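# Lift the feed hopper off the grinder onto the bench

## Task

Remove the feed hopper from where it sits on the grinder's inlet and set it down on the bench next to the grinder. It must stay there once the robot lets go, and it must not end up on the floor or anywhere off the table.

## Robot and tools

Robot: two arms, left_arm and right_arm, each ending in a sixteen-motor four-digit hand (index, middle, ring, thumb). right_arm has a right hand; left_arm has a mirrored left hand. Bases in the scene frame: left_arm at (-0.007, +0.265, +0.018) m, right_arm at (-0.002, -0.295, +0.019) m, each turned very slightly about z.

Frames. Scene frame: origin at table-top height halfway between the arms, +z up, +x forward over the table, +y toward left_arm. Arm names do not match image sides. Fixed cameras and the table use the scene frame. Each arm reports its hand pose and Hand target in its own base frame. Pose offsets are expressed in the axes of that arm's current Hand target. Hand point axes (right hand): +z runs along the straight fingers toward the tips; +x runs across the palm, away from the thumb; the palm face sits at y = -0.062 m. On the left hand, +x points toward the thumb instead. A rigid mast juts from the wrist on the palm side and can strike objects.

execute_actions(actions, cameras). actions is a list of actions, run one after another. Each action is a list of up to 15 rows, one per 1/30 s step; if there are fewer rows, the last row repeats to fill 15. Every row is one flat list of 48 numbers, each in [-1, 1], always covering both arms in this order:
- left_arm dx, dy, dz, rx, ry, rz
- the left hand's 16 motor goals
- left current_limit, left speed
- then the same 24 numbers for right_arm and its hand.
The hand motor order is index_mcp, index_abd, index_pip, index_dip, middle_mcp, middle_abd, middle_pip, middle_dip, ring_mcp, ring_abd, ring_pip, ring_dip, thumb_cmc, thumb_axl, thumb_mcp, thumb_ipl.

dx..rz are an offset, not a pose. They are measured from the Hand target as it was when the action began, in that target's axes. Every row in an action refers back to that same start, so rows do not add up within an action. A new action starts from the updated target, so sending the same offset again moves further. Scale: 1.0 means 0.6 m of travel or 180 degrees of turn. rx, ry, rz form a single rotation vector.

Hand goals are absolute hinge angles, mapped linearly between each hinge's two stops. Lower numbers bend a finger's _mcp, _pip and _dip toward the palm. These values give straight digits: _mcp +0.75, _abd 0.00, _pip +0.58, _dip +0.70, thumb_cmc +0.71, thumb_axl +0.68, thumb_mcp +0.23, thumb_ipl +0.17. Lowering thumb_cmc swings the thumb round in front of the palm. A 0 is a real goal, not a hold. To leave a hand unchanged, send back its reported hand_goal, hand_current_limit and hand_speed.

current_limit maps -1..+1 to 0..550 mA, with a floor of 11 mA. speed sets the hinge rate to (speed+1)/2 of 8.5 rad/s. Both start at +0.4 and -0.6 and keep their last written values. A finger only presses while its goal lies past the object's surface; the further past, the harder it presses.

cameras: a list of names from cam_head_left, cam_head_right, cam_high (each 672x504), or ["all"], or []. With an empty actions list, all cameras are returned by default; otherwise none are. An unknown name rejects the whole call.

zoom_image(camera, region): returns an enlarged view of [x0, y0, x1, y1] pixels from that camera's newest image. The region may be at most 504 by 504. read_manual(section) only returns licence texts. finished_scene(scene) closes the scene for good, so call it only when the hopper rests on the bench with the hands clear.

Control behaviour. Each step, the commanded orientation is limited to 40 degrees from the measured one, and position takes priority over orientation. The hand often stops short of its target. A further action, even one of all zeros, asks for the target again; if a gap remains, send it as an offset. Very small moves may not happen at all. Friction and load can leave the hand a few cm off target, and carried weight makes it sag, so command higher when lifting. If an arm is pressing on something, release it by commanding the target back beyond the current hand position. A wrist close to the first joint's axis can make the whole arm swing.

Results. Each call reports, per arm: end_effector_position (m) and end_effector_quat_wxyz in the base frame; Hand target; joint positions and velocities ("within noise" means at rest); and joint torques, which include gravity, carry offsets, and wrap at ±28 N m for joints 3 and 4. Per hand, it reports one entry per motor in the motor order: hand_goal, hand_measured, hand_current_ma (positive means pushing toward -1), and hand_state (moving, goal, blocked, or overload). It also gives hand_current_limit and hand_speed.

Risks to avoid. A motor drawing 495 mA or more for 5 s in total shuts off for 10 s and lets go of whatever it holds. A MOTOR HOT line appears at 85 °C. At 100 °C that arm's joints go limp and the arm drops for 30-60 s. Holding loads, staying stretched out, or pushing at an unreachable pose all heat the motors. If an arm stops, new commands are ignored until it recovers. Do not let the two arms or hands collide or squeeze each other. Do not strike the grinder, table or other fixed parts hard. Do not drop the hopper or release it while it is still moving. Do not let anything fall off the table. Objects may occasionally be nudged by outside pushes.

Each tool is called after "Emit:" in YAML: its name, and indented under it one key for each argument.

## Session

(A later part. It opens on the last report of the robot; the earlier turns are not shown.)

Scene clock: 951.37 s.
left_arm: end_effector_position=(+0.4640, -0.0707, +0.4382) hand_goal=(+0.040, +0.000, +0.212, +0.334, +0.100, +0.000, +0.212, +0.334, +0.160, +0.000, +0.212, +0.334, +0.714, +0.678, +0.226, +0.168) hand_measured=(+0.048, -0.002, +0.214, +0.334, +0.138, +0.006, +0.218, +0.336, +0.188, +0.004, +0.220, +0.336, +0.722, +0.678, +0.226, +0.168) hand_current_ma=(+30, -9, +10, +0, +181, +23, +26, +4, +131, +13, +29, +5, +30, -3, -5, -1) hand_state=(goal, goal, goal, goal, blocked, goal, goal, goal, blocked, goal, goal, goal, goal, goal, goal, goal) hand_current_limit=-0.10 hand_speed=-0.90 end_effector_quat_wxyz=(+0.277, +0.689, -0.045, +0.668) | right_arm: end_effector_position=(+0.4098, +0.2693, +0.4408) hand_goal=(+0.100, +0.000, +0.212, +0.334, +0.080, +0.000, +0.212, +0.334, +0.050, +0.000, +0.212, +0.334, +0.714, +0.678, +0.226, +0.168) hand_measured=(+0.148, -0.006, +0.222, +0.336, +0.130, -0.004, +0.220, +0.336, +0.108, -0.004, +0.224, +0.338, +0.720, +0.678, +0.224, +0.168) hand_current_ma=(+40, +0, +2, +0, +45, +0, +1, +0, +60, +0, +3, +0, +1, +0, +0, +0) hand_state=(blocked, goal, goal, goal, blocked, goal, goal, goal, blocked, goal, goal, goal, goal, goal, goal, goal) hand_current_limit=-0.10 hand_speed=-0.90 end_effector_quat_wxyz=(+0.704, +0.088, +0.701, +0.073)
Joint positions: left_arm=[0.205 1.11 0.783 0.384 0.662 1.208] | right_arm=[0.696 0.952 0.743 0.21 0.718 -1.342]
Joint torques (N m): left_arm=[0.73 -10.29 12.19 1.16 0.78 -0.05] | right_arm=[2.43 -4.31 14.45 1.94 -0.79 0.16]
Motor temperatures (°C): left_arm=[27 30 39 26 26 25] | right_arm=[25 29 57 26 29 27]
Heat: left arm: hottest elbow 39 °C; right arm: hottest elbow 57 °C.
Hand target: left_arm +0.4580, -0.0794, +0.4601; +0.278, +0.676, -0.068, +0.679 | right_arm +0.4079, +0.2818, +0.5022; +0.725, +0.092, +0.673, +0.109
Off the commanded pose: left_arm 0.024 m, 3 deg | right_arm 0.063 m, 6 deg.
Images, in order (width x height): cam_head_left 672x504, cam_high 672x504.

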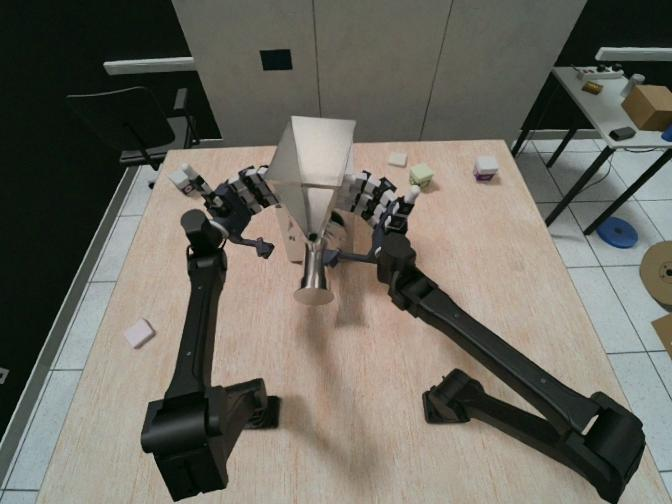

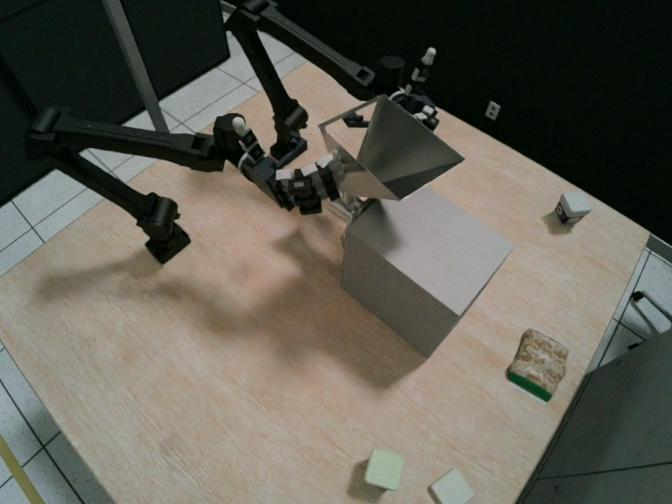

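Emit:
execute_actions:
  actions:
    - [[0.0159,0.0047,0.0013,0,0,0,0.0,0,0.212,0.333,0.08,0,0.212,0.333,0.14,0,0.212,0.333,0.714,0.678,0.226,0.168,-0.1,-0.9,-0.0159,0.0047,0.0013,0,0,0,0.1,0,0.212,0.333,0.08,0,0.212,0.333,0.05,0,0.212,0.333,0.714,0.678,0.226,0.168,-0.1,-0.9]]
    - [[0.0159,0.0047,0.0013,0,0,0,-0.04,0,0.212,0.333,0.08,0,0.212,0.333,0.14,0,0.212,0.333,0.714,0.678,0.226,0.168,-0.1,-0.9,0,0,0,0,0,0,0.1,0,0.212,0.333,0.08,0,0.212,0.333,0.05,0,0.212,0.333,0.714,0.678,0.226,0.168,-0.1,-0.9]]
  cameras: ["cam_high","cam_head_left"]

Emit:
zoom_image:
  camera: "cam_high"
  region: [280, 80, 480, 230]

Scene clock: 962.17 s.
left_arm: end_effector_position=(+0.4642, -0.0692, +0.4379) hand_goal=(-0.040, +0.000, +0.212, +0.334, +0.080, +0.000, +0.212, +0.334, +0.140, +0.000, +0.212, +0.334, +0.714, +0.678, +0.226, +0.168) hand_measured=(-0.034, -0.002, +0.214, +0.334, +0.128, +0.006, +0.218, +0.336, +0.188, +0.010, +0.222, +0.336, +0.722, +0.678, +0.226, +0.168) hand_current_ma=(+25, -9, +10, +0, +226, +19, +26, +4, +230, +35, +41, +9, +30, -3, -5, -1) hand_state=(goal, goal, goal, goal, blocked, goal, goal, goal, blocked, goal, goal, goal, goal, goal, goal, goal) hand_current_limit=-0.10 hand_speed=-0.90 end_effector_quat_wxyz=(+0.279, +0.701, -0.036, +0.656) | right_arm: end_effector_position=(+0.4112, +0.2706, +0.4430) hand_goal=(+0.100, +0.000, +0.212, +0.334, +0.080, +0.000, +0.212, +0.334, +0.050, +0.000, +0.212, +0.334, +0.714, +0.678, +0.226, +0.168) hand_measured=(+0.146, -0.010, +0.222, +0.334, +0.126, -0.006, +0.220, +0.336, +0.098, -0.004, +0.224, +0.338, +0.720, +0.678, +0.224, +0.168) hand_current_ma=(+39, -2, +2, +0, +37, -1, +1, +0, +40, +0, +3, +0, +1, +0, +0, +0) hand_state=(blocked, goal, goal, goal, blocked, goal, goal, goal, blocked, goal, goal, goal, goal, goal, goal, goal) hand_current_limit=-0.10 hand_speed=-0.90 end_effector_quat_wxyz=(+0.700, +0.085, +0.705, +0.069)
Joint positions: left_arm=[0.207 1.096 0.791 0.324 0.66 1.208] | right_arm=[0.696 0.952 0.759 0.18 0.718 -1.344]
Joint torques (N m): left_arm=[0.44 -10.75 14.61 1.24 0.97 -0.05] | right_arm=[2.32 -4.84 14.86 2.02 -0.78 0.17]
Motor temperatures (°C): left_arm=[27 30 40 26 26 25] | right_arm=[25 29 58 26 29 27]
Heat: left arm: hottest elbow 40 °C; right arm: hottest elbow 58 °C.
Hand target: left_arm +0.4580, -0.0795, +0.4802; +0.278, +0.676, -0.069, +0.679 | right_arm +0.4079, +0.2818, +0.5123; +0.725, +0.092, +0.673, +0.110
Off the commanded pose: left_arm 0.044 m, 5 deg | right_arm 0.070 m, 7 deg.
Images, in order (width x height): cam_head_left 672x504, cam_high 672x504.

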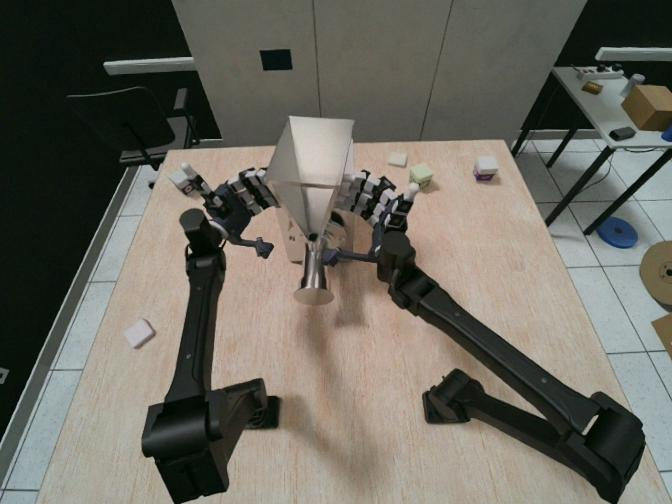

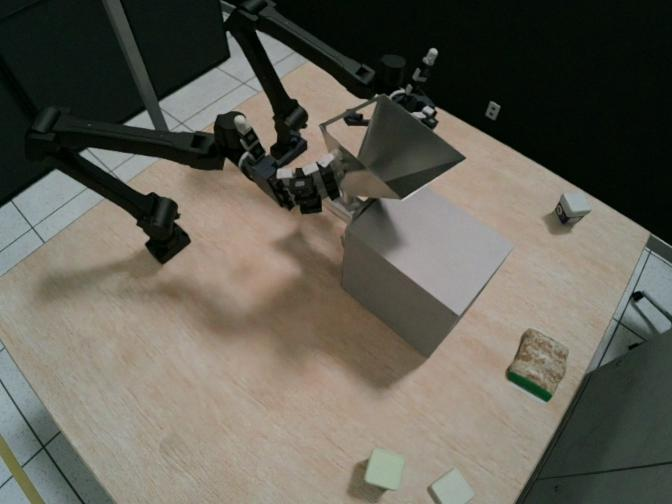

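Scaled by 2.520 from the camera's 672x504 image, which has a finer 960x720 frame.

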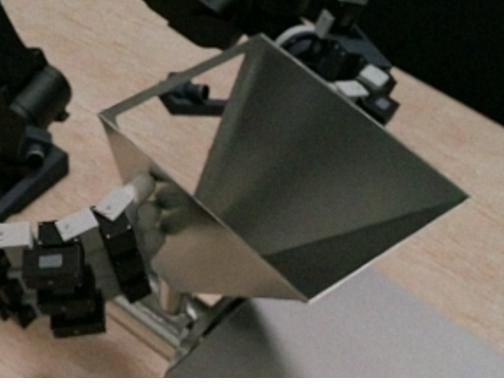

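Emit:
execute_actions:
  actions:
    - [[0.0239,0.0071,0.0019,0,0,0,-0.12,0,0.212,0.333,0.04,0,0.212,0.333,0.14,0,0.212,0.333,0.714,0.678,0.226,0.168,0.0,-0.9,-0.0159,0.0047,0.0013,0,0,0,0.1,0,0.212,0.333,0.08,0,0.212,0.333,0.03,0,0.212,0.333,0.714,0.678,0.226,0.168,0.0,-0.9]]
    - [[0.0239,0.0071,0.0019,0,0,0,-0.15,0,0.212,0.333,0.04,0,0.212,0.333,0.14,0,0.212,0.333,0.714,0.678,0.226,0.168,0.0,-0.9,-0.0159,0.0047,0.0013,0,0,0,0.1,0,0.212,0.333,0.06,0,0.212,0.333,0.0,0,0.212,0.333,0.714,0.678,0.226,0.168,0.0,-0.9]]
  cameras: ["cam_high","cam_head_left"]

Emit:
zoom_image:
  camera: "cam_high"
  region: [280, 80, 480, 230]

Emit:
zoom_image:
  camera: "cam_head_left"
  region: [240, 110, 400, 270]

Scene clock: 980.07 s.
left_arm: end_effector_position=(+0.4670, -0.0686, +0.4425) hand_goal=(-0.150, +0.000, +0.212, +0.334, +0.040, +0.000, +0.212, +0.334, +0.140, +0.000, +0.212, +0.334, +0.714, +0.678, +0.226, +0.168) hand_measured=(-0.144, -0.002, +0.214, +0.334, +0.114, -0.024, +0.216, +0.330, +0.184, -0.012, +0.222, +0.336, +0.722, +0.678, +0.226, +0.168) hand_current_ma=(+26, -9, +10, +0, +275, -87, +13, -12, +207, -40, +41, +7, +30, -3, -5, -1) hand_state=(goal, goal, goal, goal, blocked, blocked, goal, goal, blocked, goal, goal, goal, goal, goal, goal, goal) hand_current_limit=0.00 hand_speed=-0.90 end_effector_quat_wxyz=(+0.274, +0.715, -0.034, +0.642) | right_arm: end_effector_position=(+0.4133, +0.2701, +0.4471) hand_goal=(+0.100, +0.000, +0.212, +0.334, +0.060, +0.000, +0.212, +0.334, +0.000, +0.000, +0.212, +0.334, +0.714, +0.678, +0.226, +0.168) hand_measured=(+0.144, -0.028, +0.210, +0.326, +0.102, -0.008, +0.220, +0.336, +0.036, -0.006, +0.224, +0.338, +0.720, +0.678, +0.224, +0.168) hand_current_ma=(+33, -10, +0, -1, +31, -1, +1, +0, +22, +0, +3, +0, +1, +0, +0, +0) hand_state=(blocked, blocked, goal, goal, blocked, goal, goal, goal, blocked, goal, goal, goal, goal, goal, goal, goal) hand_current_limit=0.00 hand_speed=-0.90 end_effector_quat_wxyz=(+0.693, +0.079, +0.714, +0.058)
Joint positions: left_arm=[0.21 1.086 0.824 0.231 0.66 1.234] | right_arm=[0.693 0.947 0.788 0.118 0.72 -1.349]
Joint torques (N m): left_arm=[0.5 -11.99 16.68 1.59 1.15 -0.29] | right_arm=[2.49 -5.3 15.87 2.33 -0.87 0.24]
Motor temperatures (°C): left_arm=[27 31 45 26 26 25] | right_arm=[25 29 62 26 30 27]
Heat: left arm: hottest elbow 45 °C; right arm: hottest elbow 62 °C.
Hand target: left_arm +0.4580, -0.0795, +0.5102; +0.278, +0.676, -0.069, +0.679 | right_arm +0.4080, +0.2819, +0.5321; +0.725, +0.092, +0.673, +0.110
Off the commanded pose: left_arm 0.069 m, 7 deg | right_arm 0.086 m, 8 deg.
Images, in order (width x height): cam_head_left 672x504, cam_high 672x504.

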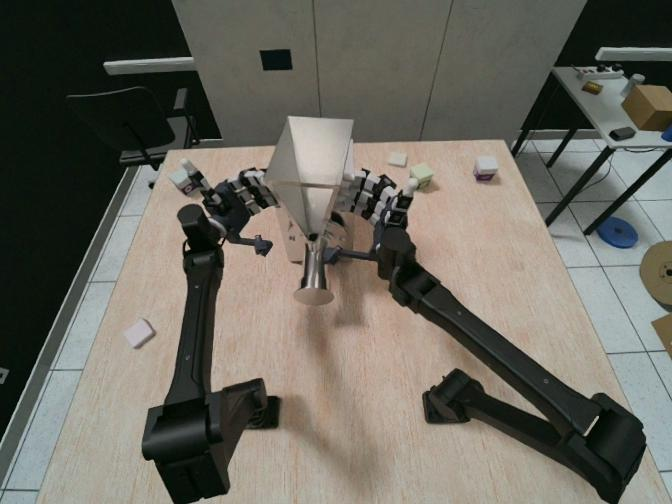

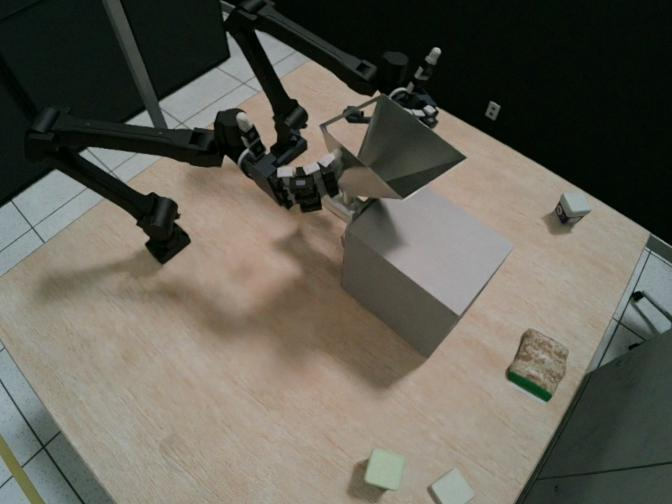

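Scaled by 2.520 from the camera's 672x504 image, which has a finer 960x720 frame.

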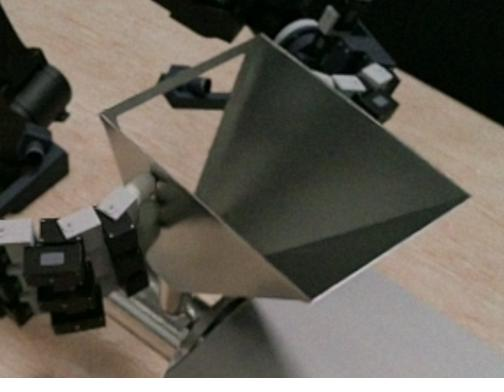

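Scaled by 3.150 from the camera's 672x504 image, which has a finer 960x720 frame.

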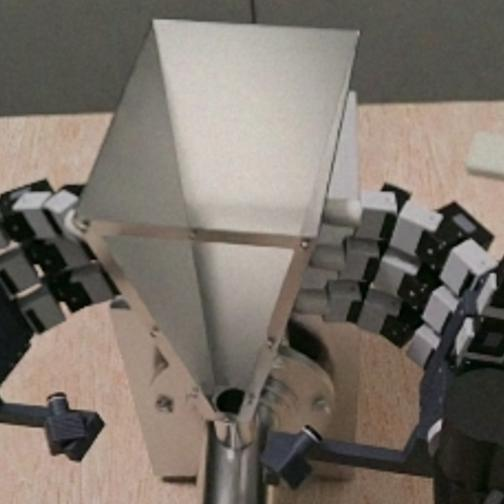

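Emit:
execute_actions:
  actions:
    - [[-0.0319,-0.0094,-0.0025,0,0,0,0.16,0,0.212,0.333,0.08,0,0.212,0.333,0.16,0,0.212,0.333,0.714,0.678,0.226,0.168,0.0,-0.8,0.0319,-0.0094,-0.0025,0,0,0,0.13,0,0.212,0.333,0.1,0,0.212,0.333,0.05,0,0.212,0.333,0.714,0.678,0.226,0.168,0.0,-0.9]]
    - [[-0.0319,-0.0094,-0.0025,0,0,0,0.2,0,0.212,0.333,0.16,0,0.212,0.333,0.22,0,0.212,0.333,0.714,0.678,0.226,0.168,0.0,-0.8,0.0319,-0.0094,-0.0025,0,0,0,0.18,0,0.212,0.333,0.16,0,0.212,0.333,0.12,0,0.212,0.333,0.714,0.678,0.226,0.168,0.0,-0.9]]
    - [[0,0,0,0,0,0,0.35,0,0.212,0.333,0.35,0,0.212,0.333,0.35,0,0.212,0.333,0.714,0.678,0.226,0.168,0.0,-0.8,0,0,0,0,0,0,0.3,0,0.212,0.333,0.3,0,0.212,0.333,0.3,0,0.212,0.333,0.714,0.678,0.226,0.168,0.0,-0.9]]
    - [[0,0,0,0,0,0,0.5,0,0.212,0.333,0.5,0,0.212,0.333,0.5,0,0.212,0.333,0.714,0.678,0.226,0.168,0.0,-0.8,0,0,0,0,0,0,0.45,0,0.212,0.333,0.45,0,0.212,0.333,0.45,0,0.212,0.333,0.714,0.678,0.226,0.168,0.0,-0.9]]
  cameras: ["all"]

Emit:
zoom_image:
  camera: "cam_head_left"
  region: [240, 110, 400, 270]

Emit:
zoom_image:
  camera: "cam_head_right"
  region: [240, 110, 400, 270]

Emit:
zoom_image:
  camera: "cam_high"
  region: [280, 80, 480, 230]

Scene clock: 1020.20 s.
left_arm: end_effector_position=(+0.4609, -0.0763, +0.4553) hand_goal=(+0.500, +0.000, +0.212, +0.334, +0.500, +0.000, +0.212, +0.334, +0.500, +0.000, +0.212, +0.334, +0.714, +0.678, +0.226, +0.168) hand_measured=(+0.500, -0.008, +0.210, +0.332, +0.500, -0.012, +0.210, +0.330, +0.500, -0.012, +0.214, +0.336, +0.722, +0.678, +0.226, +0.168) hand_current_ma=(+1, -27, -8, -10, +1, -41, -8, -12, +1, -40, +11, +7, +30, -3, -5, -1) hand_state=(goal, goal, goal, goal, goal, goal, goal, goal, goal, goal, goal, goal, goal, goal, goal, goal) hand_current_limit=0.00 hand_speed=-0.80 end_effector_quat_wxyz=(+0.273, +0.687, -0.064, +0.670) | right_arm: end_effector_position=(+0.4100, +0.2740, +0.4665) hand_goal=(+0.450, +0.000, +0.212, +0.334, +0.450, +0.000, +0.212, +0.334, +0.450, +0.000, +0.212, +0.334, +0.714, +0.678, +0.226, +0.168) hand_measured=(+0.450, -0.014, +0.210, +0.330, +0.450, -0.010, +0.210, +0.332, +0.450, -0.008, +0.210, +0.332, +0.720, +0.678, +0.224, +0.168) hand_current_ma=(+0, -3, +0, +0, +0, -2, +0, +0, +0, -1, +0, +0, +1, +0, +0, +0) hand_state=(goal, goal, goal, goal, goal, goal, goal, goal, goal, goal, goal, goal, goal, goal, goal, goal) hand_current_limit=0.00 hand_speed=-0.90 end_effector_quat_wxyz=(+0.715, +0.083, +0.689, +0.085)
Joint positions: left_arm=[0.199 1.093 0.824 0.33 0.677 1.239] | right_arm=[0.693 0.955 0.785 0.219 0.694 -1.363]
Joint torques (N m): left_arm=[0.97 -9.52 11.14 2.04 0.1 -0.22] | right_arm=[2.49 -3.31 10.81 2.56 -0.06 0.31]
Motor temperatures (°C): left_arm=[27 31 54 26 27 26] | right_arm=[25 29 67 26 31 27]
Heat: left arm: hottest elbow 54 °C; right arm: hottest elbow 67 °C.
Hand target: left_arm +0.4581, -0.0795, +0.4701; +0.278, +0.676, -0.068, +0.679 | right_arm +0.4080, +0.2819, +0.4921; +0.725, +0.092, +0.673, +0.110
Off the commanded pose: left_arm 0.015 m, 2 deg | right_arm 0.027 m, 4 deg.

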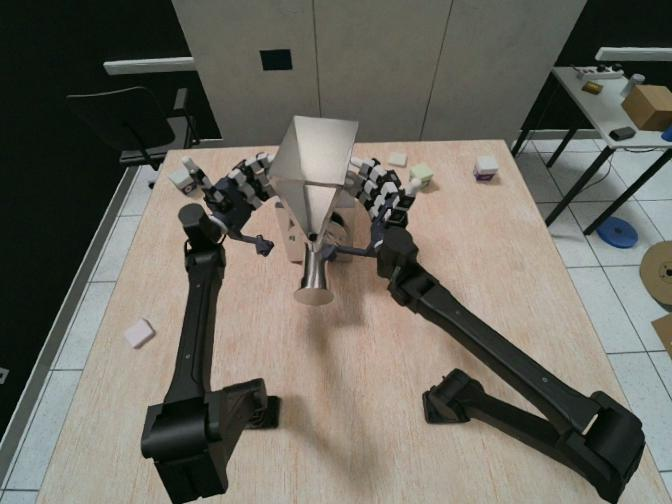

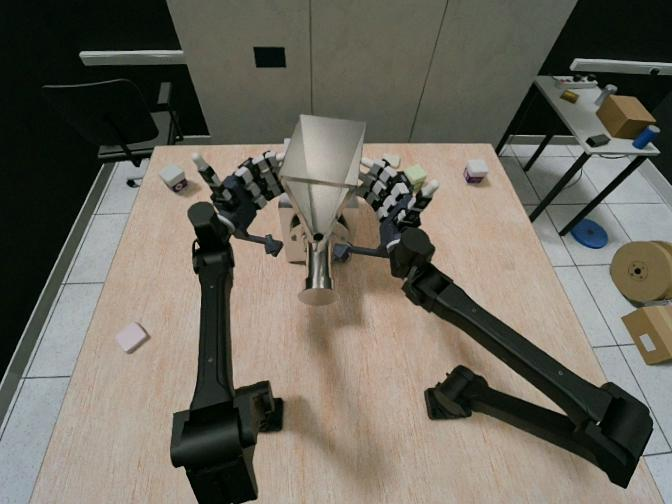

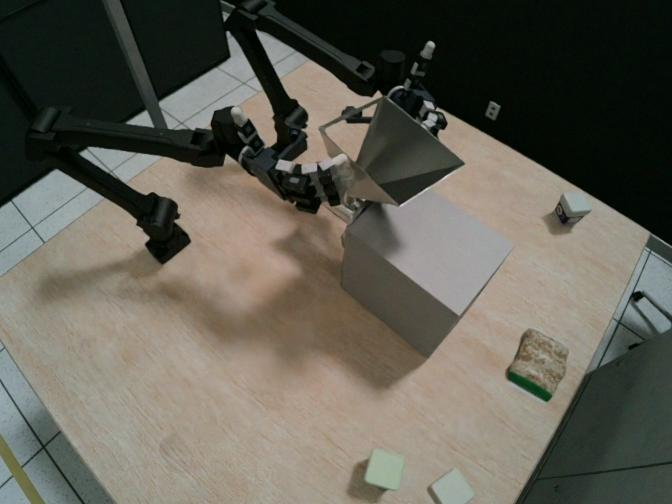

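Scaled by 3.150 from the camera's 672x504 image, which has a finer 960x720 frame.

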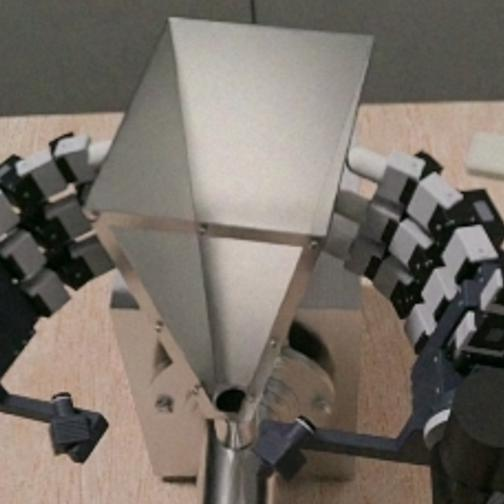

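Scaled by 3.150 from the camera's 672x504 image, which has a finer 960x720 frame.

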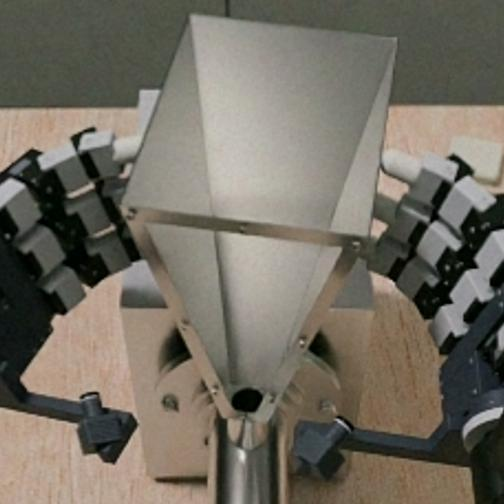

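Scaled by 2.520 from the camera's 672x504 image, which has a finer 960x720 frame.

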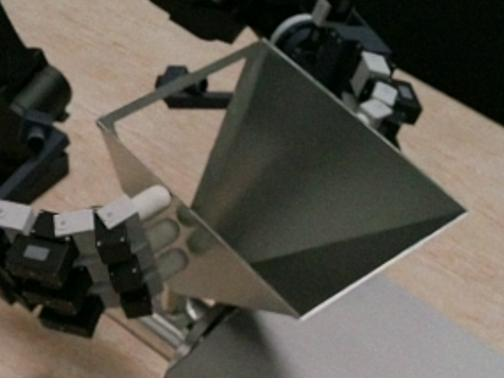

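Emit:
execute_actions:
  actions:
    - [[-0.0154,0.0132,0.0026,0,0,0.0165,0.62,0,0.212,0.333,0.62,0,0.212,0.333,0.62,0,0.212,0.333,0.714,0.678,0.226,0.168,0.0,-0.8,0.0241,0.0098,-0.0013,0,0,0.0085,0.62,0,0.212,0.333,0.62,0,0.212,0.333,0.62,0,0.212,0.333,0.714,0.678,0.226,0.168,0.0,-0.8]]
    - [[-0.0154,0.0132,0.0026,0,0,0.0165,0.62,0,0.212,0.333,0.62,0,0.212,0.333,0.62,0,0.212,0.333,0.714,0.678,0.226,0.168,0.0,-0.8,0.0241,0.0098,-0.0013,0,0,0.0085,0.62,0,0.212,0.333,0.62,0,0.212,0.333,0.62,0,0.212,0.333,0.714,0.678,0.226,0.168,0.0,-0.8]]
    - [[0,0,0,0,0,0,0.62,0,0.212,0.333,0.62,0,0.212,0.333,0.62,0,0.212,0.333,0.714,0.678,0.226,0.168,-0.2,-0.8,0,0,0,0,0,0,0.62,0,0.212,0.333,0.62,0,0.212,0.333,0.62,0,0.212,0.333,0.714,0.678,0.226,0.168,-0.2,-0.8]]
  cameras: ["all"]

Emit:
zoom_image:
  camera: "cam_head_left"
  region: [240, 110, 400, 270]

Emit:
zoom_image:
  camera: "cam_high"
  region: [280, 80, 480, 230]

Scene clock: 1065.70 s.
left_arm: end_effector_position=(+0.4570, -0.0943, +0.4568) hand_goal=(+0.620, +0.000, +0.212, +0.334, +0.620, +0.000, +0.212, +0.334, +0.620, +0.000, +0.212, +0.334, +0.714, +0.678, +0.226, +0.168) hand_measured=(+0.624, -0.008, +0.212, +0.332, +0.620, -0.012, +0.210, +0.330, +0.620, -0.012, +0.214, +0.336, +0.720, +0.678, +0.226, +0.168) hand_current_ma=(+15, -27, -3, -9, +2, -40, -8, -12, +2, -40, +10, +7, +27, -3, -5, -1) hand_state=(goal, goal, goal, goal, goal, goal, goal, goal, goal, goal, goal, goal, goal, goal, goal, goal) hand_current_limit=-0.20 hand_speed=-0.80 end_effector_quat_wxyz=(+0.248, +0.678, -0.092, +0.686) | right_arm: end_effector_position=(+0.4116, +0.2925, +0.4664) hand_goal=(+0.620, +0.000, +0.212, +0.334, +0.620, +0.000, +0.212, +0.334, +0.620, +0.000, +0.212, +0.334, +0.714, +0.678, +0.226, +0.168) hand_measured=(+0.622, -0.010, +0.210, +0.332, +0.622, -0.010, +0.210, +0.332, +0.632, +0.000, +0.214, +0.332, +0.720, +0.678, +0.224, +0.168) hand_current_ma=(+0, -1, +0, +0, +0, -1, +0, +0, +3, +0, +0, +0, +1, +0, +0, +0) hand_state=(goal, goal, goal, goal, goal, goal, goal, goal, goal, goal, goal, goal, goal, goal, goal, goal) hand_current_limit=-0.20 hand_speed=-0.80 end_effector_quat_wxyz=(+0.722, +0.109, +0.674, +0.112)
Joint positions: left_arm=[0.159 1.079 0.824 0.337 0.64 1.311] | right_arm=[0.74 1.018 0.785 0.325 0.745 -1.319]
Joint torques (N m): left_arm=[0.79 -9.64 9.5 2.11 -0.13 0.11] | right_arm=[2.9 -3.55 8.34 2.48 -0.07 0.28]
Motor temperatures (°C): left_arm=[27 30 48 26 26 26] | right_arm=[25 29 54 26 29 27]
Heat: left arm: hottest elbow 48 °C; right arm: hottest elbow 54 °C.
Hand target: left_arm +0.4524, -0.0992, +0.4567; +0.242, +0.672, -0.103, +0.693 | right_arm +0.4080, +0.3015, +0.4679; +0.722, +0.110, +0.671, +0.129
Off the commanded pose: left_arm 0.007 m, 2 deg | right_arm 0.010 m, 2 deg.

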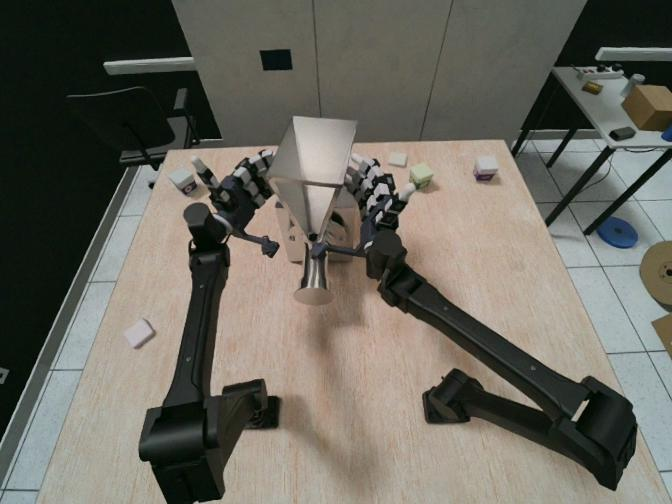

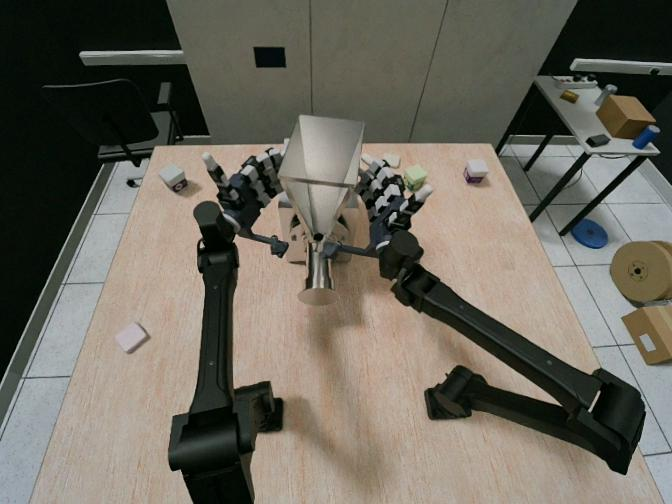

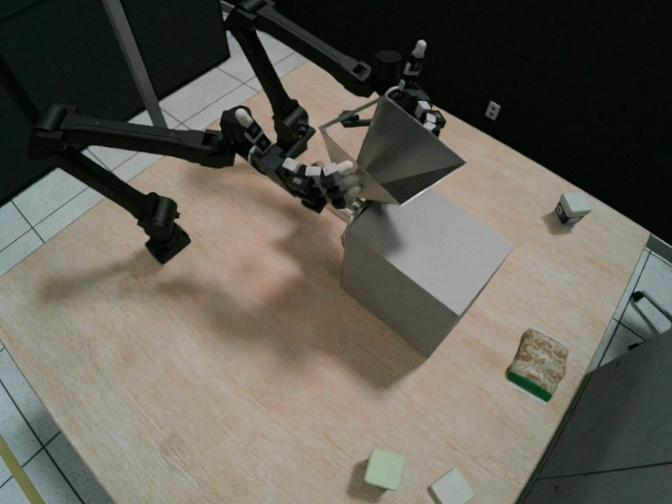

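Scaled by 3.150 from the camera's 672x504 image, which has a finer 960x720 frame.

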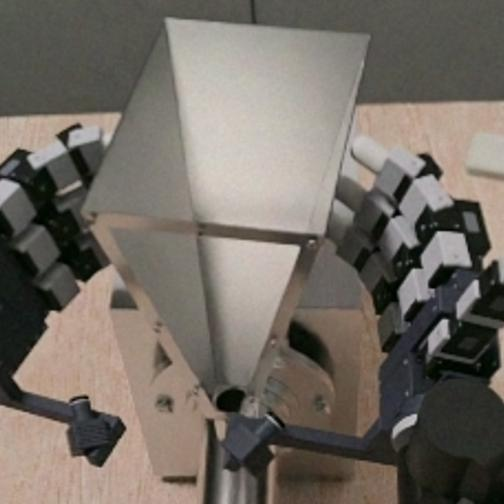

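Scaled by 2.520 from the camera's 672x504 image, which has a finer 960x720 frame.

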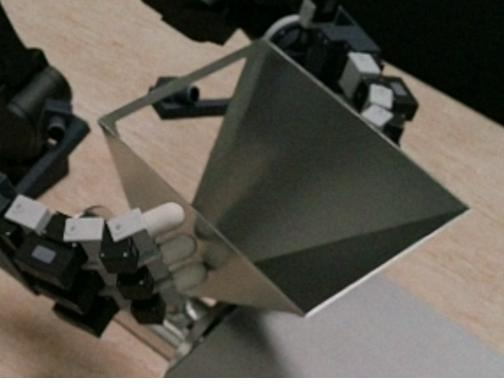

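Emit:
execute_actions:
  actions:
    - [[0,0,0,0,0,0,0.5,0,0.212,0.333,0.5,0,0.212,0.333,0.5,0,0.212,0.333,0.714,0.678,0.226,0.168,-0.2,-0.9,0,0,0,0,0,0,0.5,0,0.212,0.333,0.53,0,0.212,0.333,0.6,0,0.212,0.333,0.714,0.678,0.226,0.168,-0.2,-0.9]]
  cameras: []

Emit:
execute_actions:
  actions:
    - [[0,0,0,0,0,0,0.43,0,0.212,0.333,0.43,0,0.212,0.333,0.43,0,0.212,0.333,0.714,0.678,0.226,0.168,-0.2,-0.9,0,0,0,0,0,0,0.43,0,0.212,0.333,0.48,0,0.212,0.333,0.57,0,0.212,0.333,0.714,0.678,0.226,0.168,-0.2,-0.9]]
  cameras: []

Scene clock: 1077.83 s.
left_arm: end_effector_position=(+0.4587, -0.0929, +0.4561) hand_goal=(+0.500, +0.000, +0.212, +0.334, +0.500, +0.000, +0.212, +0.334, +0.500, +0.000, +0.212, +0.334, +0.714, +0.678, +0.226, +0.168) hand_measured=(+0.574, -0.008, +0.222, +0.336, +0.546, -0.010, +0.218, +0.336, +0.516, -0.012, +0.214, +0.336, +0.720, +0.678, +0.226, +0.168) hand_current_ma=(+220, -26, +41, +11, +217, -35, +27, +7, +68, -40, +10, +7, +27, -3, -5, -1) hand_state=(blocked, goal, goal, goal, blocked, goal, goal, goal, goal, goal, goal, goal, goal, goal, goal, goal) hand_current_limit=-0.20 hand_speed=-0.90 end_effector_quat_wxyz=(+0.244, +0.678, -0.088, +0.687) | right_arm: end_effector_position=(+0.4128, +0.2910, +0.4658) hand_goal=(+0.500, +0.000, +0.212, +0.334, +0.530, +0.000, +0.212, +0.334, +0.600, +0.000, +0.212, +0.334, +0.714, +0.678, +0.226, +0.168) hand_measured=(+0.556, -0.010, +0.224, +0.338, +0.580, -0.010, +0.220, +0.336, +0.614, +0.000, +0.214, +0.332, +0.720, +0.678, +0.224, +0.168) hand_current_ma=(+53, -1, +2, +0, +43, -1, +1, +0, +4, +0, +0, +0, +1, +0, +0, +0) hand_state=(blocked, goal, goal, goal, blocked, goal, goal, goal, goal, goal, goal, goal, goal, goal, goal, goal) hand_current_limit=-0.20 hand_speed=-0.90 end_effector_quat_wxyz=(+0.721, +0.114, +0.674, +0.111)
Joint positions: left_arm=[0.159 1.079 0.822 0.337 0.627 1.311] | right_arm=[0.74 1.02 0.785 0.325 0.754 -1.312]
Joint torques (N m): left_arm=[0.85 -9.47 9.57 2.1 0.42 0.11] | right_arm=[2.84 -3.72 8.32 2.51 -0.37 0.21]
Heat: left arm: hottest elbow 46 °C; right arm: hottest elbow 52 °C.
Hand target: left_arm +0.4524, -0.0992, +0.4567; +0.242, +0.672, -0.103, +0.693 | right_arm +0.4081, +0.3016, +0.4678; +0.722, +0.110, +0.671, +0.129
Off the commanded pose: left_arm 0.009 m, 2 deg | right_arm 0.012 m, 2 deg.
No camera images: "cameras" was empty.

Scene clock: 1078.53 s.
left_arm: end_effector_position=(+0.4597, -0.0918, +0.4562) hand_goal=(+0.430, +0.000, +0.212, +0.334, +0.430, +0.000, +0.212, +0.334, +0.430, +0.000, +0.212, +0.334, +0.714, +0.678, +0.226, +0.168) hand_measured=(+0.558, -0.008, +0.222, +0.336, +0.526, -0.010, +0.220, +0.336, +0.488, -0.012, +0.220, +0.338, +0.720, +0.678, +0.226, +0.168) hand_current_ma=(+220, -26, +41, +11, +220, -35, +28, +7, +220, -40, +34, +12, +27, -3, -5, -1) hand_state=(blocked, goal, goal, goal, blocked, goal, goal, goal, blocked, goal, goal, goal, goal, goal, goal, goal) hand_current_limit=-0.20 hand_speed=-0.90 end_effector_quat_wxyz=(+0.242, +0.679, -0.085, +0.688) | right_arm: end_effector_position=(+0.4134, +0.2895, +0.4660) hand_goal=(+0.430, +0.000, +0.212, +0.334, +0.480, +0.000, +0.212, +0.334, +0.570, +0.000, +0.212, +0.334, +0.714, +0.678, +0.226, +0.168) hand_measured=(+0.514, -0.010, +0.232, +0.342, +0.546, -0.010, +0.224, +0.340, +0.588, +0.000, +0.214, +0.334, +0.720, +0.678, +0.224, +0.168) hand_current_ma=(+120, -1, +7, +1, +75, -1, +2, +0, +6, +0, +0, +0, +1, +0, +0, +0) hand_state=(blocked, goal, blocked, goal, blocked, goal, goal, goal, goal, goal, goal, goal, goal, goal, goal, goal) hand_current_limit=-0.20 hand_speed=-0.90 end_effector_quat_wxyz=(+0.721, +0.118, +0.674, +0.110)
Joint positions: left_arm=[0.159 1.079 0.822 0.337 0.621 1.311] | right_arm=[0.74 1.02 0.785 0.325 0.761 -1.308]
Joint torques (N m): left_arm=[0.91 -9.41 9.52 2.11 0.72 0.09] | right_arm=[2.96 -3.72 8.31 2.51 -0.64 0.19]
Heat: left arm: hottest elbow 46 °C; right arm: hottest elbow 52 °C.
Hand target: left_arm +0.4523, -0.0993, +0.4567; +0.242, +0.672, -0.103, +0.693 | right_arm +0.4080, +0.3016, +0.4679; +0.722, +0.110, +0.671, +0.129
Off the commanded pose: left_arm 0.010 m, 2 deg | right_arm 0.013 m, 2 deg.
No camera images: "cameras" was empty.

Emit:
execute_actions:
  actions:
    - [[-0.0048,0.0153,0.004,0,0,0,0.42,0,0.212,0.333,0.39,0,0.212,0.333,0.36,0,0.212,0.333,0.714,0.678,0.226,0.168,0.3,-0.9,0.0047,0.0155,0.004,0,0,0,0.39,0,0.212,0.333,0.42,0,0.212,0.333,0.47,0,0.212,0.333,0.714,0.678,0.226,0.168,0.3,-0.9]]
    - [[0,0,0,0,0,0,0.38,0,0.212,0.333,0.35,0,0.212,0.333,0.32,0,0.212,0.333,0.714,0.678,0.226,0.168,0.3,-0.9,0,0,0,0,0,0,0.32,0,0.212,0.333,0.36,0,0.212,0.333,0.40,0,0.212,0.333,0.714,0.678,0.226,0.168,0.3,-0.9]]
  cameras: ["cam_high","cam_head_left"]

Emit:
zoom_image:
  camera: "cam_high"
  region: [280, 80, 480, 230]

Emit:
zoom_image:
  camera: "cam_head_left"
  region: [240, 110, 400, 270]

Scene clock: 1093.87 s.
left_arm: end_effector_position=(+0.4654, -0.0867, +0.4538) hand_goal=(+0.380, +0.000, +0.212, +0.334, +0.350, +0.000, +0.212, +0.334, +0.320, +0.000, +0.212, +0.334, +0.714, +0.678, +0.226, +0.168) hand_measured=(+0.464, +0.010, +0.228, +0.338, +0.428, -0.002, +0.224, +0.338, +0.386, -0.006, +0.226, +0.340, +0.720, +0.678, +0.226, +0.168) hand_current_ma=(+358, +34, +68, +18, +358, -6, +52, +17, +320, -24, +59, +24, +27, -3, -5, -1) hand_state=(blocked, goal, goal, goal, blocked, goal, goal, goal, blocked, goal, goal, goal, goal, goal, goal, goal) hand_current_limit=0.30 hand_speed=-0.90 end_effector_quat_wxyz=(+0.229, +0.681, -0.069, +0.692) | right_arm: end_effector_position=(+0.4186, +0.2859, +0.4628) hand_goal=(+0.320, +0.000, +0.212, +0.334, +0.360, +0.000, +0.212, +0.334, +0.400, +0.000, +0.212, +0.334, +0.714, +0.678, +0.226, +0.168) hand_measured=(+0.412, -0.002, +0.234, +0.342, +0.448, +0.000, +0.230, +0.342, +0.490, +0.006, +0.228, +0.338, +0.720, +0.678, +0.224, +0.168) hand_current_ma=(+145, +0, +8, +1, +135, +0, +5, +1, +141, +1, +4, +0, +1, +0, +0, +0) hand_state=(blocked, goal, blocked, goal, blocked, goal, goal, goal, blocked, goal, goal, goal, goal, goal, goal, goal) hand_current_limit=0.30 hand_speed=-0.90 end_effector_quat_wxyz=(+0.722, +0.132, +0.672, +0.099)
Joint positions: left_arm=[0.159 1.079 0.817 0.337 0.58 1.312] | right_arm=[0.74 1.035 0.785 0.34 0.796 -1.304]
Joint torques (N m): left_arm=[-1.26 -10.23 9.25 2.06 1.44 0.08] | right_arm=[4.07 -3.25 9.35 2.26 -1.25 0.15]
Motor temperatures (°C): left_arm=[27 30 43 26 26 25] | right_arm=[25 29 50 26 30 27]
Heat: left arm: hottest elbow 43 °C; right arm: hottest elbow 50 °C.
Hand target: left_arm +0.4501, -0.1088, +0.4557; +0.242, +0.672, -0.103, +0.693 | right_arm +0.4103, +0.3113, +0.4684; +0.722, +0.110, +0.671, +0.129
Off the commanded pose: left_arm 0.027 m, 4 deg | right_arm 0.027 m, 4 deg.
Images, in order (width x height): cam_head_left 672x504, cam_high 672x504.

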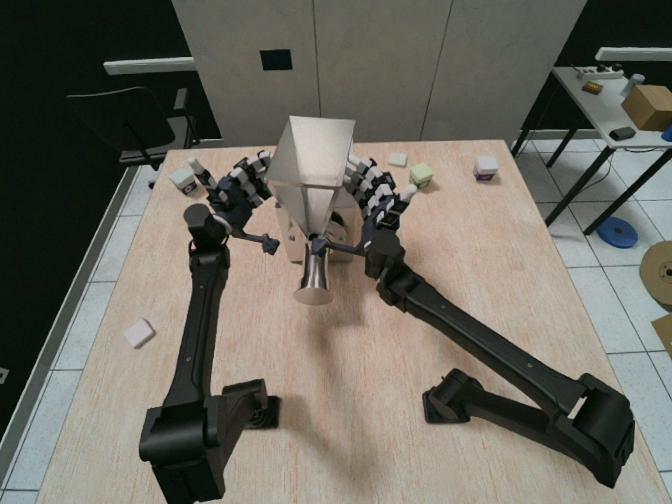

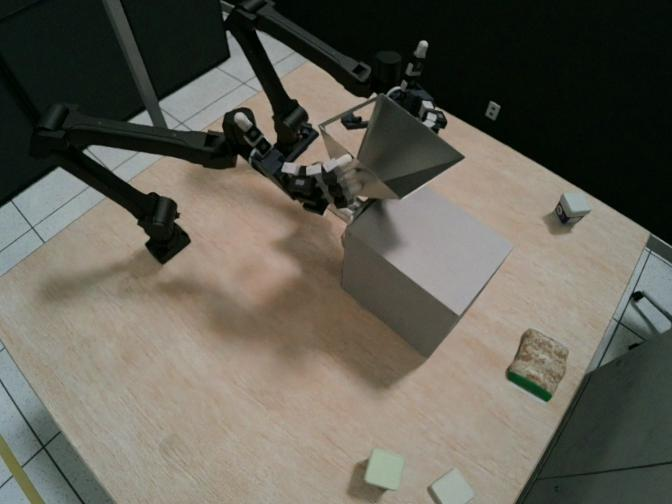

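Scaled by 2.520 from the camera's 672x504 image, which has a finer 960x720 frame.

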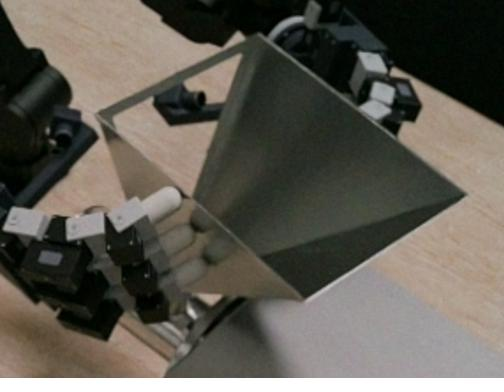

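Scaled by 3.150 from the camera's 672x504 image, which has a finer 960x720 frame.

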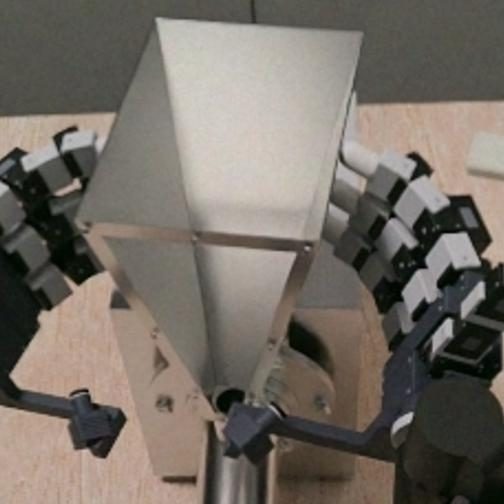

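Emit:
execute_actions:
  actions:
    - [[0.0201,0.0194,0.0051,0,0,0,0.38,0,0.212,0.333,0.35,0,0.212,0.333,0.31,0,0.212,0.333,0.714,0.678,0.226,0.168,0.3,-0.9,-0.0277,-0.0054,-0.0014,0,0,0,0.32,0,0.212,0.333,0.36,0,0.212,0.333,0.40,0,0.212,0.333,0.714,0.678,0.226,0.168,0.3,-0.9]]
    - [[0.0239,0.0071,0.0019,0,0,0,0.38,0,0.212,0.333,0.35,0,0.212,0.333,0.31,0,0.212,0.333,0.714,0.678,0.226,0.168,0.3,-0.9,-0.0239,0.0071,0.0019,0,0,0,0.32,0,0.212,0.333,0.36,0,0.212,0.333,0.40,0,0.212,0.333,0.714,0.678,0.226,0.168,0.3,-0.9]]
  cameras: ["cam_high","cam_head_left"]

Emit:
zoom_image:
  camera: "cam_high"
  region: [280, 80, 480, 230]

Emit:
zoom_image:
  camera: "cam_head_left"
  region: [240, 110, 400, 270]

Scene clock: 1110.07 s.
left_arm: end_effector_position=(+0.4634, -0.0887, +0.4542) hand_goal=(+0.380, +0.000, +0.212, +0.334, +0.350, +0.000, +0.212, +0.334, +0.310, +0.000, +0.212, +0.334, +0.714, +0.678, +0.226, +0.168) hand_measured=(+0.444, +0.008, +0.228, +0.338, +0.416, +0.000, +0.226, +0.340, +0.376, +0.006, +0.242, +0.348, +0.720, +0.678, +0.226, +0.168) hand_current_ma=(+309, +29, +69, +20, +322, +0, +59, +21, +321, +21, +132, +62, +27, -3, -5, -1) hand_state=(blocked, goal, goal, goal, blocked, goal, goal, goal, blocked, goal, blocked, goal, goal, goal, goal, goal) hand_current_limit=0.30 hand_speed=-0.90 end_effector_quat_wxyz=(+0.225, +0.694, -0.055, +0.681) | right_arm: end_effector_position=(+0.4144, +0.2840, +0.4606) hand_goal=(+0.320, +0.000, +0.212, +0.334, +0.360, +0.000, +0.212, +0.334, +0.400, +0.000, +0.212, +0.334, +0.714, +0.678, +0.226, +0.168) hand_measured=(+0.406, +0.008, +0.236, +0.344, +0.436, +0.004, +0.230, +0.342, +0.470, +0.008, +0.230, +0.340, +0.720, +0.678, +0.224, +0.168) hand_current_ma=(+125, +1, +10, +1, +98, +0, +6, +1, +85, +1, +6, +1, +1, +0, +0, +0) hand_state=(blocked, goal, blocked, goal, blocked, goal, goal, goal, blocked, goal, goal, goal, goal, goal, goal, goal) hand_current_limit=0.30 hand_speed=-0.90 end_effector_quat_wxyz=(+0.713, +0.123, +0.683, +0.098)
Joint positions: left_arm=[0.148 1.051 0.817 0.269 0.547 1.313] | right_arm=[0.738 1.008 0.785 0.274 0.779 -1.292]
Joint torques (N m): left_arm=[-2.14 -10.58 13.19 1.32 1.79 0.11] | right_arm=[2.9 -4.31 12.59 1.26 -1.21 0.03]
Heat: left arm: hottest elbow 41 °C; right arm: hottest elbow 49 °C.
Hand target: left_arm +0.4468, -0.1193, +0.4847; +0.242, +0.672, -0.103, +0.693 | right_arm +0.4083, +0.3020, +0.4980; +0.722, +0.110, +0.671, +0.129
Off the commanded pose: left_arm 0.046 m, 7 deg | right_arm 0.042 m, 4 deg.
Images, in order (width x height): cam_head_left 672x504, cam_high 672x504.

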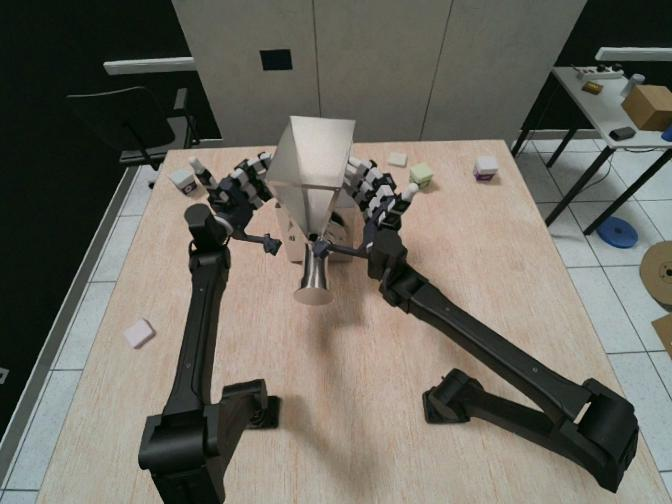

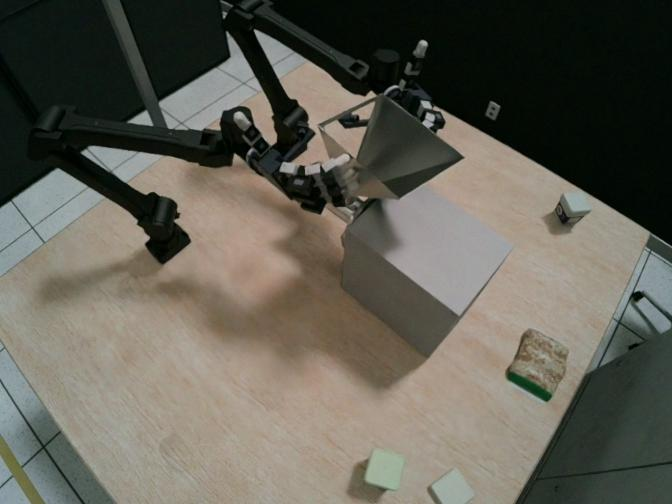

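Scaled by 2.520 from the camera's 672x504 image, which has a finer 960x720 frame.

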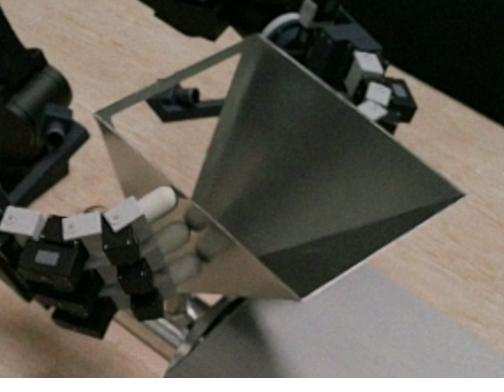

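Scaled by 3.150 from the camera's 672x504 image, which has a finer 960x720 frame.

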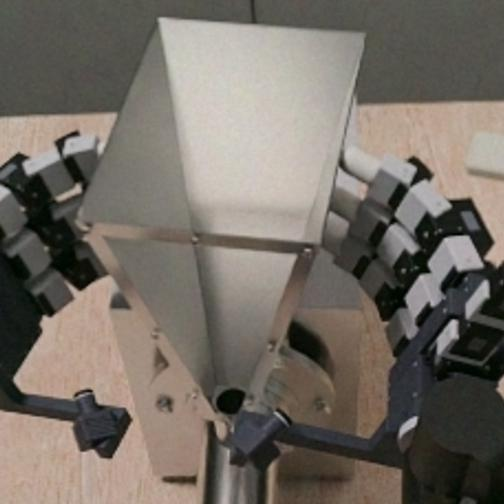

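Emit:
execute_actions:
  actions:
    - [[0.0239,0.0071,0.0019,0,0,0,0.36,0,0.212,0.333,0.33,0,0.212,0.333,0.31,0,0.212,0.333,0.714,0.678,0.226,0.168,0.3,-0.9,-0.0239,0.0071,0.0019,0,0,0,0.3,0,0.212,0.333,0.33,0,0.212,0.333,0.36,0,0.212,0.333,0.714,0.678,0.226,0.168,0.3,-0.9]]
    - [[0.0239,0.0071,0.0019,0,0,0,0.34,0,0.212,0.333,0.31,0,0.212,0.333,0.31,0,0.212,0.333,0.714,0.678,0.226,0.168,0.3,-0.9,-0.0239,0.0071,0.0019,0,0,0,0.28,0,0.212,0.333,0.3,0,0.212,0.333,0.33,0,0.212,0.333,0.714,0.678,0.226,0.168,0.3,-0.9]]
  cameras: ["cam_high","cam_head_left"]

Emit:
zoom_image:
  camera: "cam_high"
  region: [280, 80, 480, 230]

Emit:
zoom_image:
  camera: "cam_head_left"
  region: [240, 110, 400, 270]

Scene clock: 1124.10 s.
left_arm: end_effector_position=(+0.4638, -0.0881, +0.4567) hand_goal=(+0.340, +0.000, +0.212, +0.334, +0.310, +0.000, +0.212, +0.334, +0.310, +0.000, +0.212, +0.334, +0.714, +0.678, +0.226, +0.168) hand_measured=(+0.422, +0.004, +0.230, +0.338, +0.404, -0.004, +0.226, +0.340, +0.376, +0.002, +0.244, +0.350, +0.720, +0.678, +0.226, +0.168) hand_current_ma=(+357, +16, +72, +15, +357, -10, +60, +22, +321, +4, +139, +66, +27, -3, -5, -1) hand_state=(blocked, goal, goal, goal, blocked, goal, goal, goal, blocked, goal, blocked, goal, goal, goal, goal, goal) hand_current_limit=0.30 hand_speed=-0.90 end_effector_quat_wxyz=(+0.227, +0.711, -0.045, +0.664) | right_arm: end_effector_position=(+0.4162, +0.2812, +0.4639) hand_goal=(+0.280, +0.000, +0.212, +0.334, +0.300, +0.000, +0.212, +0.334, +0.330, +0.000, +0.212, +0.334, +0.714, +0.678, +0.226, +0.168) hand_measured=(+0.374, +0.002, +0.236, +0.338, +0.388, -0.002, +0.230, +0.342, +0.406, -0.002, +0.230, +0.340, +0.720, +0.678, +0.224, +0.168) hand_current_ma=(+150, +0, +10, +0, +132, +0, +6, +1, +101, +0, +6, +1, +1, +0, +0, +0) hand_state=(blocked, goal, blocked, goal, blocked, goal, goal, goal, blocked, goal, goal, goal, goal, goal, goal, goal) hand_current_limit=0.30 hand_speed=-0.90 end_effector_quat_wxyz=(+0.703, +0.116, +0.697, +0.082)
Joint positions: left_arm=[0.147 1.035 0.838 0.179 0.541 1.313] | right_arm=[0.732 0.99 0.816 0.176 0.781 -1.292]
Joint torques (N m): left_arm=[-2.67 -11.34 15.97 1.54 1.9 0.1] | right_arm=[3.14 -4.89 14.68 1.84 -1.35 0.04]
Heat: left arm: hottest elbow 42 °C; right arm: hottest elbow 50 °C.
Hand target: left_arm +0.4452, -0.1221, +0.5147; +0.242, +0.672, -0.103, +0.693 | right_arm +0.4084, +0.3005, +0.5279; +0.722, +0.110, +0.671, +0.129
Off the commanded pose: left_arm 0.070 m, 9 deg | right_arm 0.067 m, 7 deg.
Images, in order (width x height): cam_head_left 672x504, cam_high 672x504.

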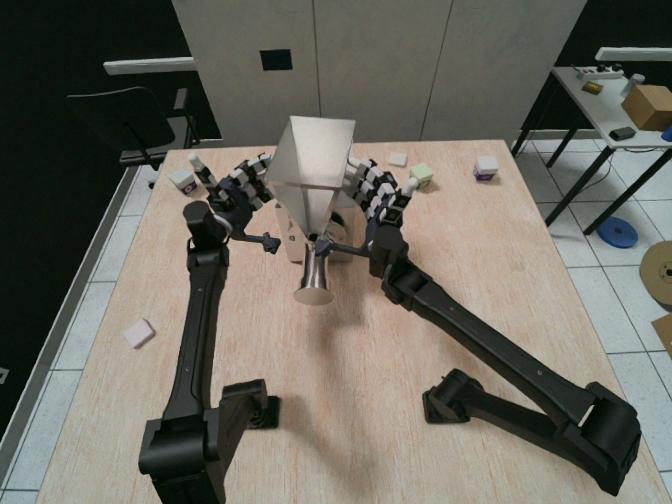

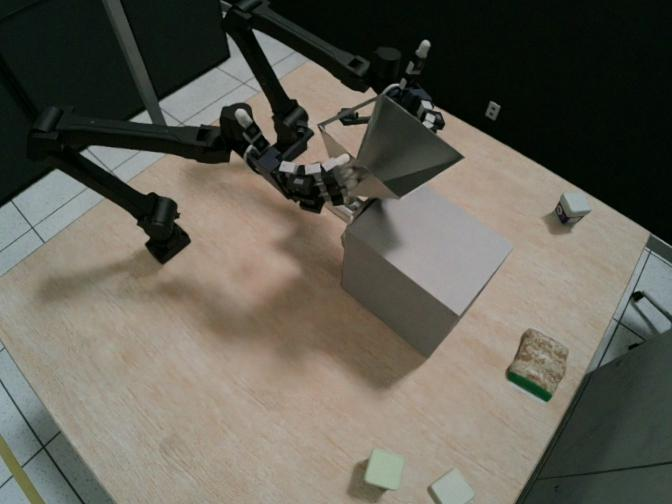

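Scaled by 2.520 from the camera's 672x504 image, which has a finer 960x720 frame.

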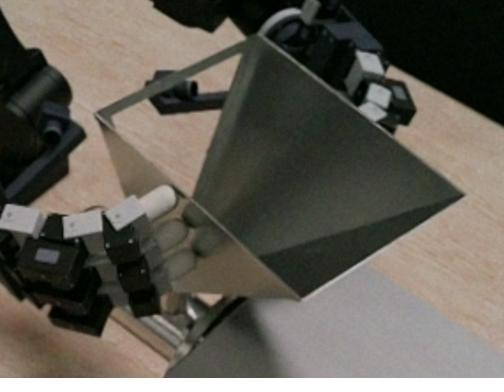

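Scaled by 3.150 from the camera's 672x504 image, which has a finer 960x720 frame.

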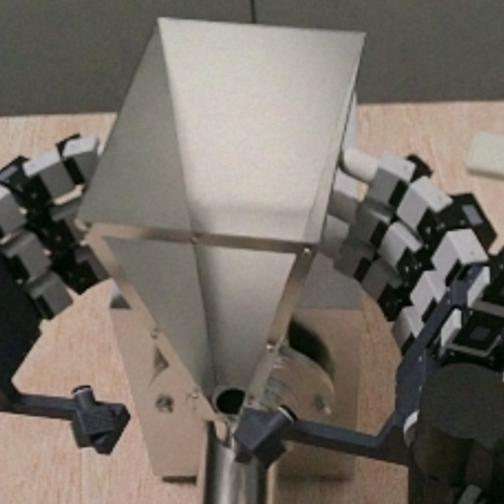

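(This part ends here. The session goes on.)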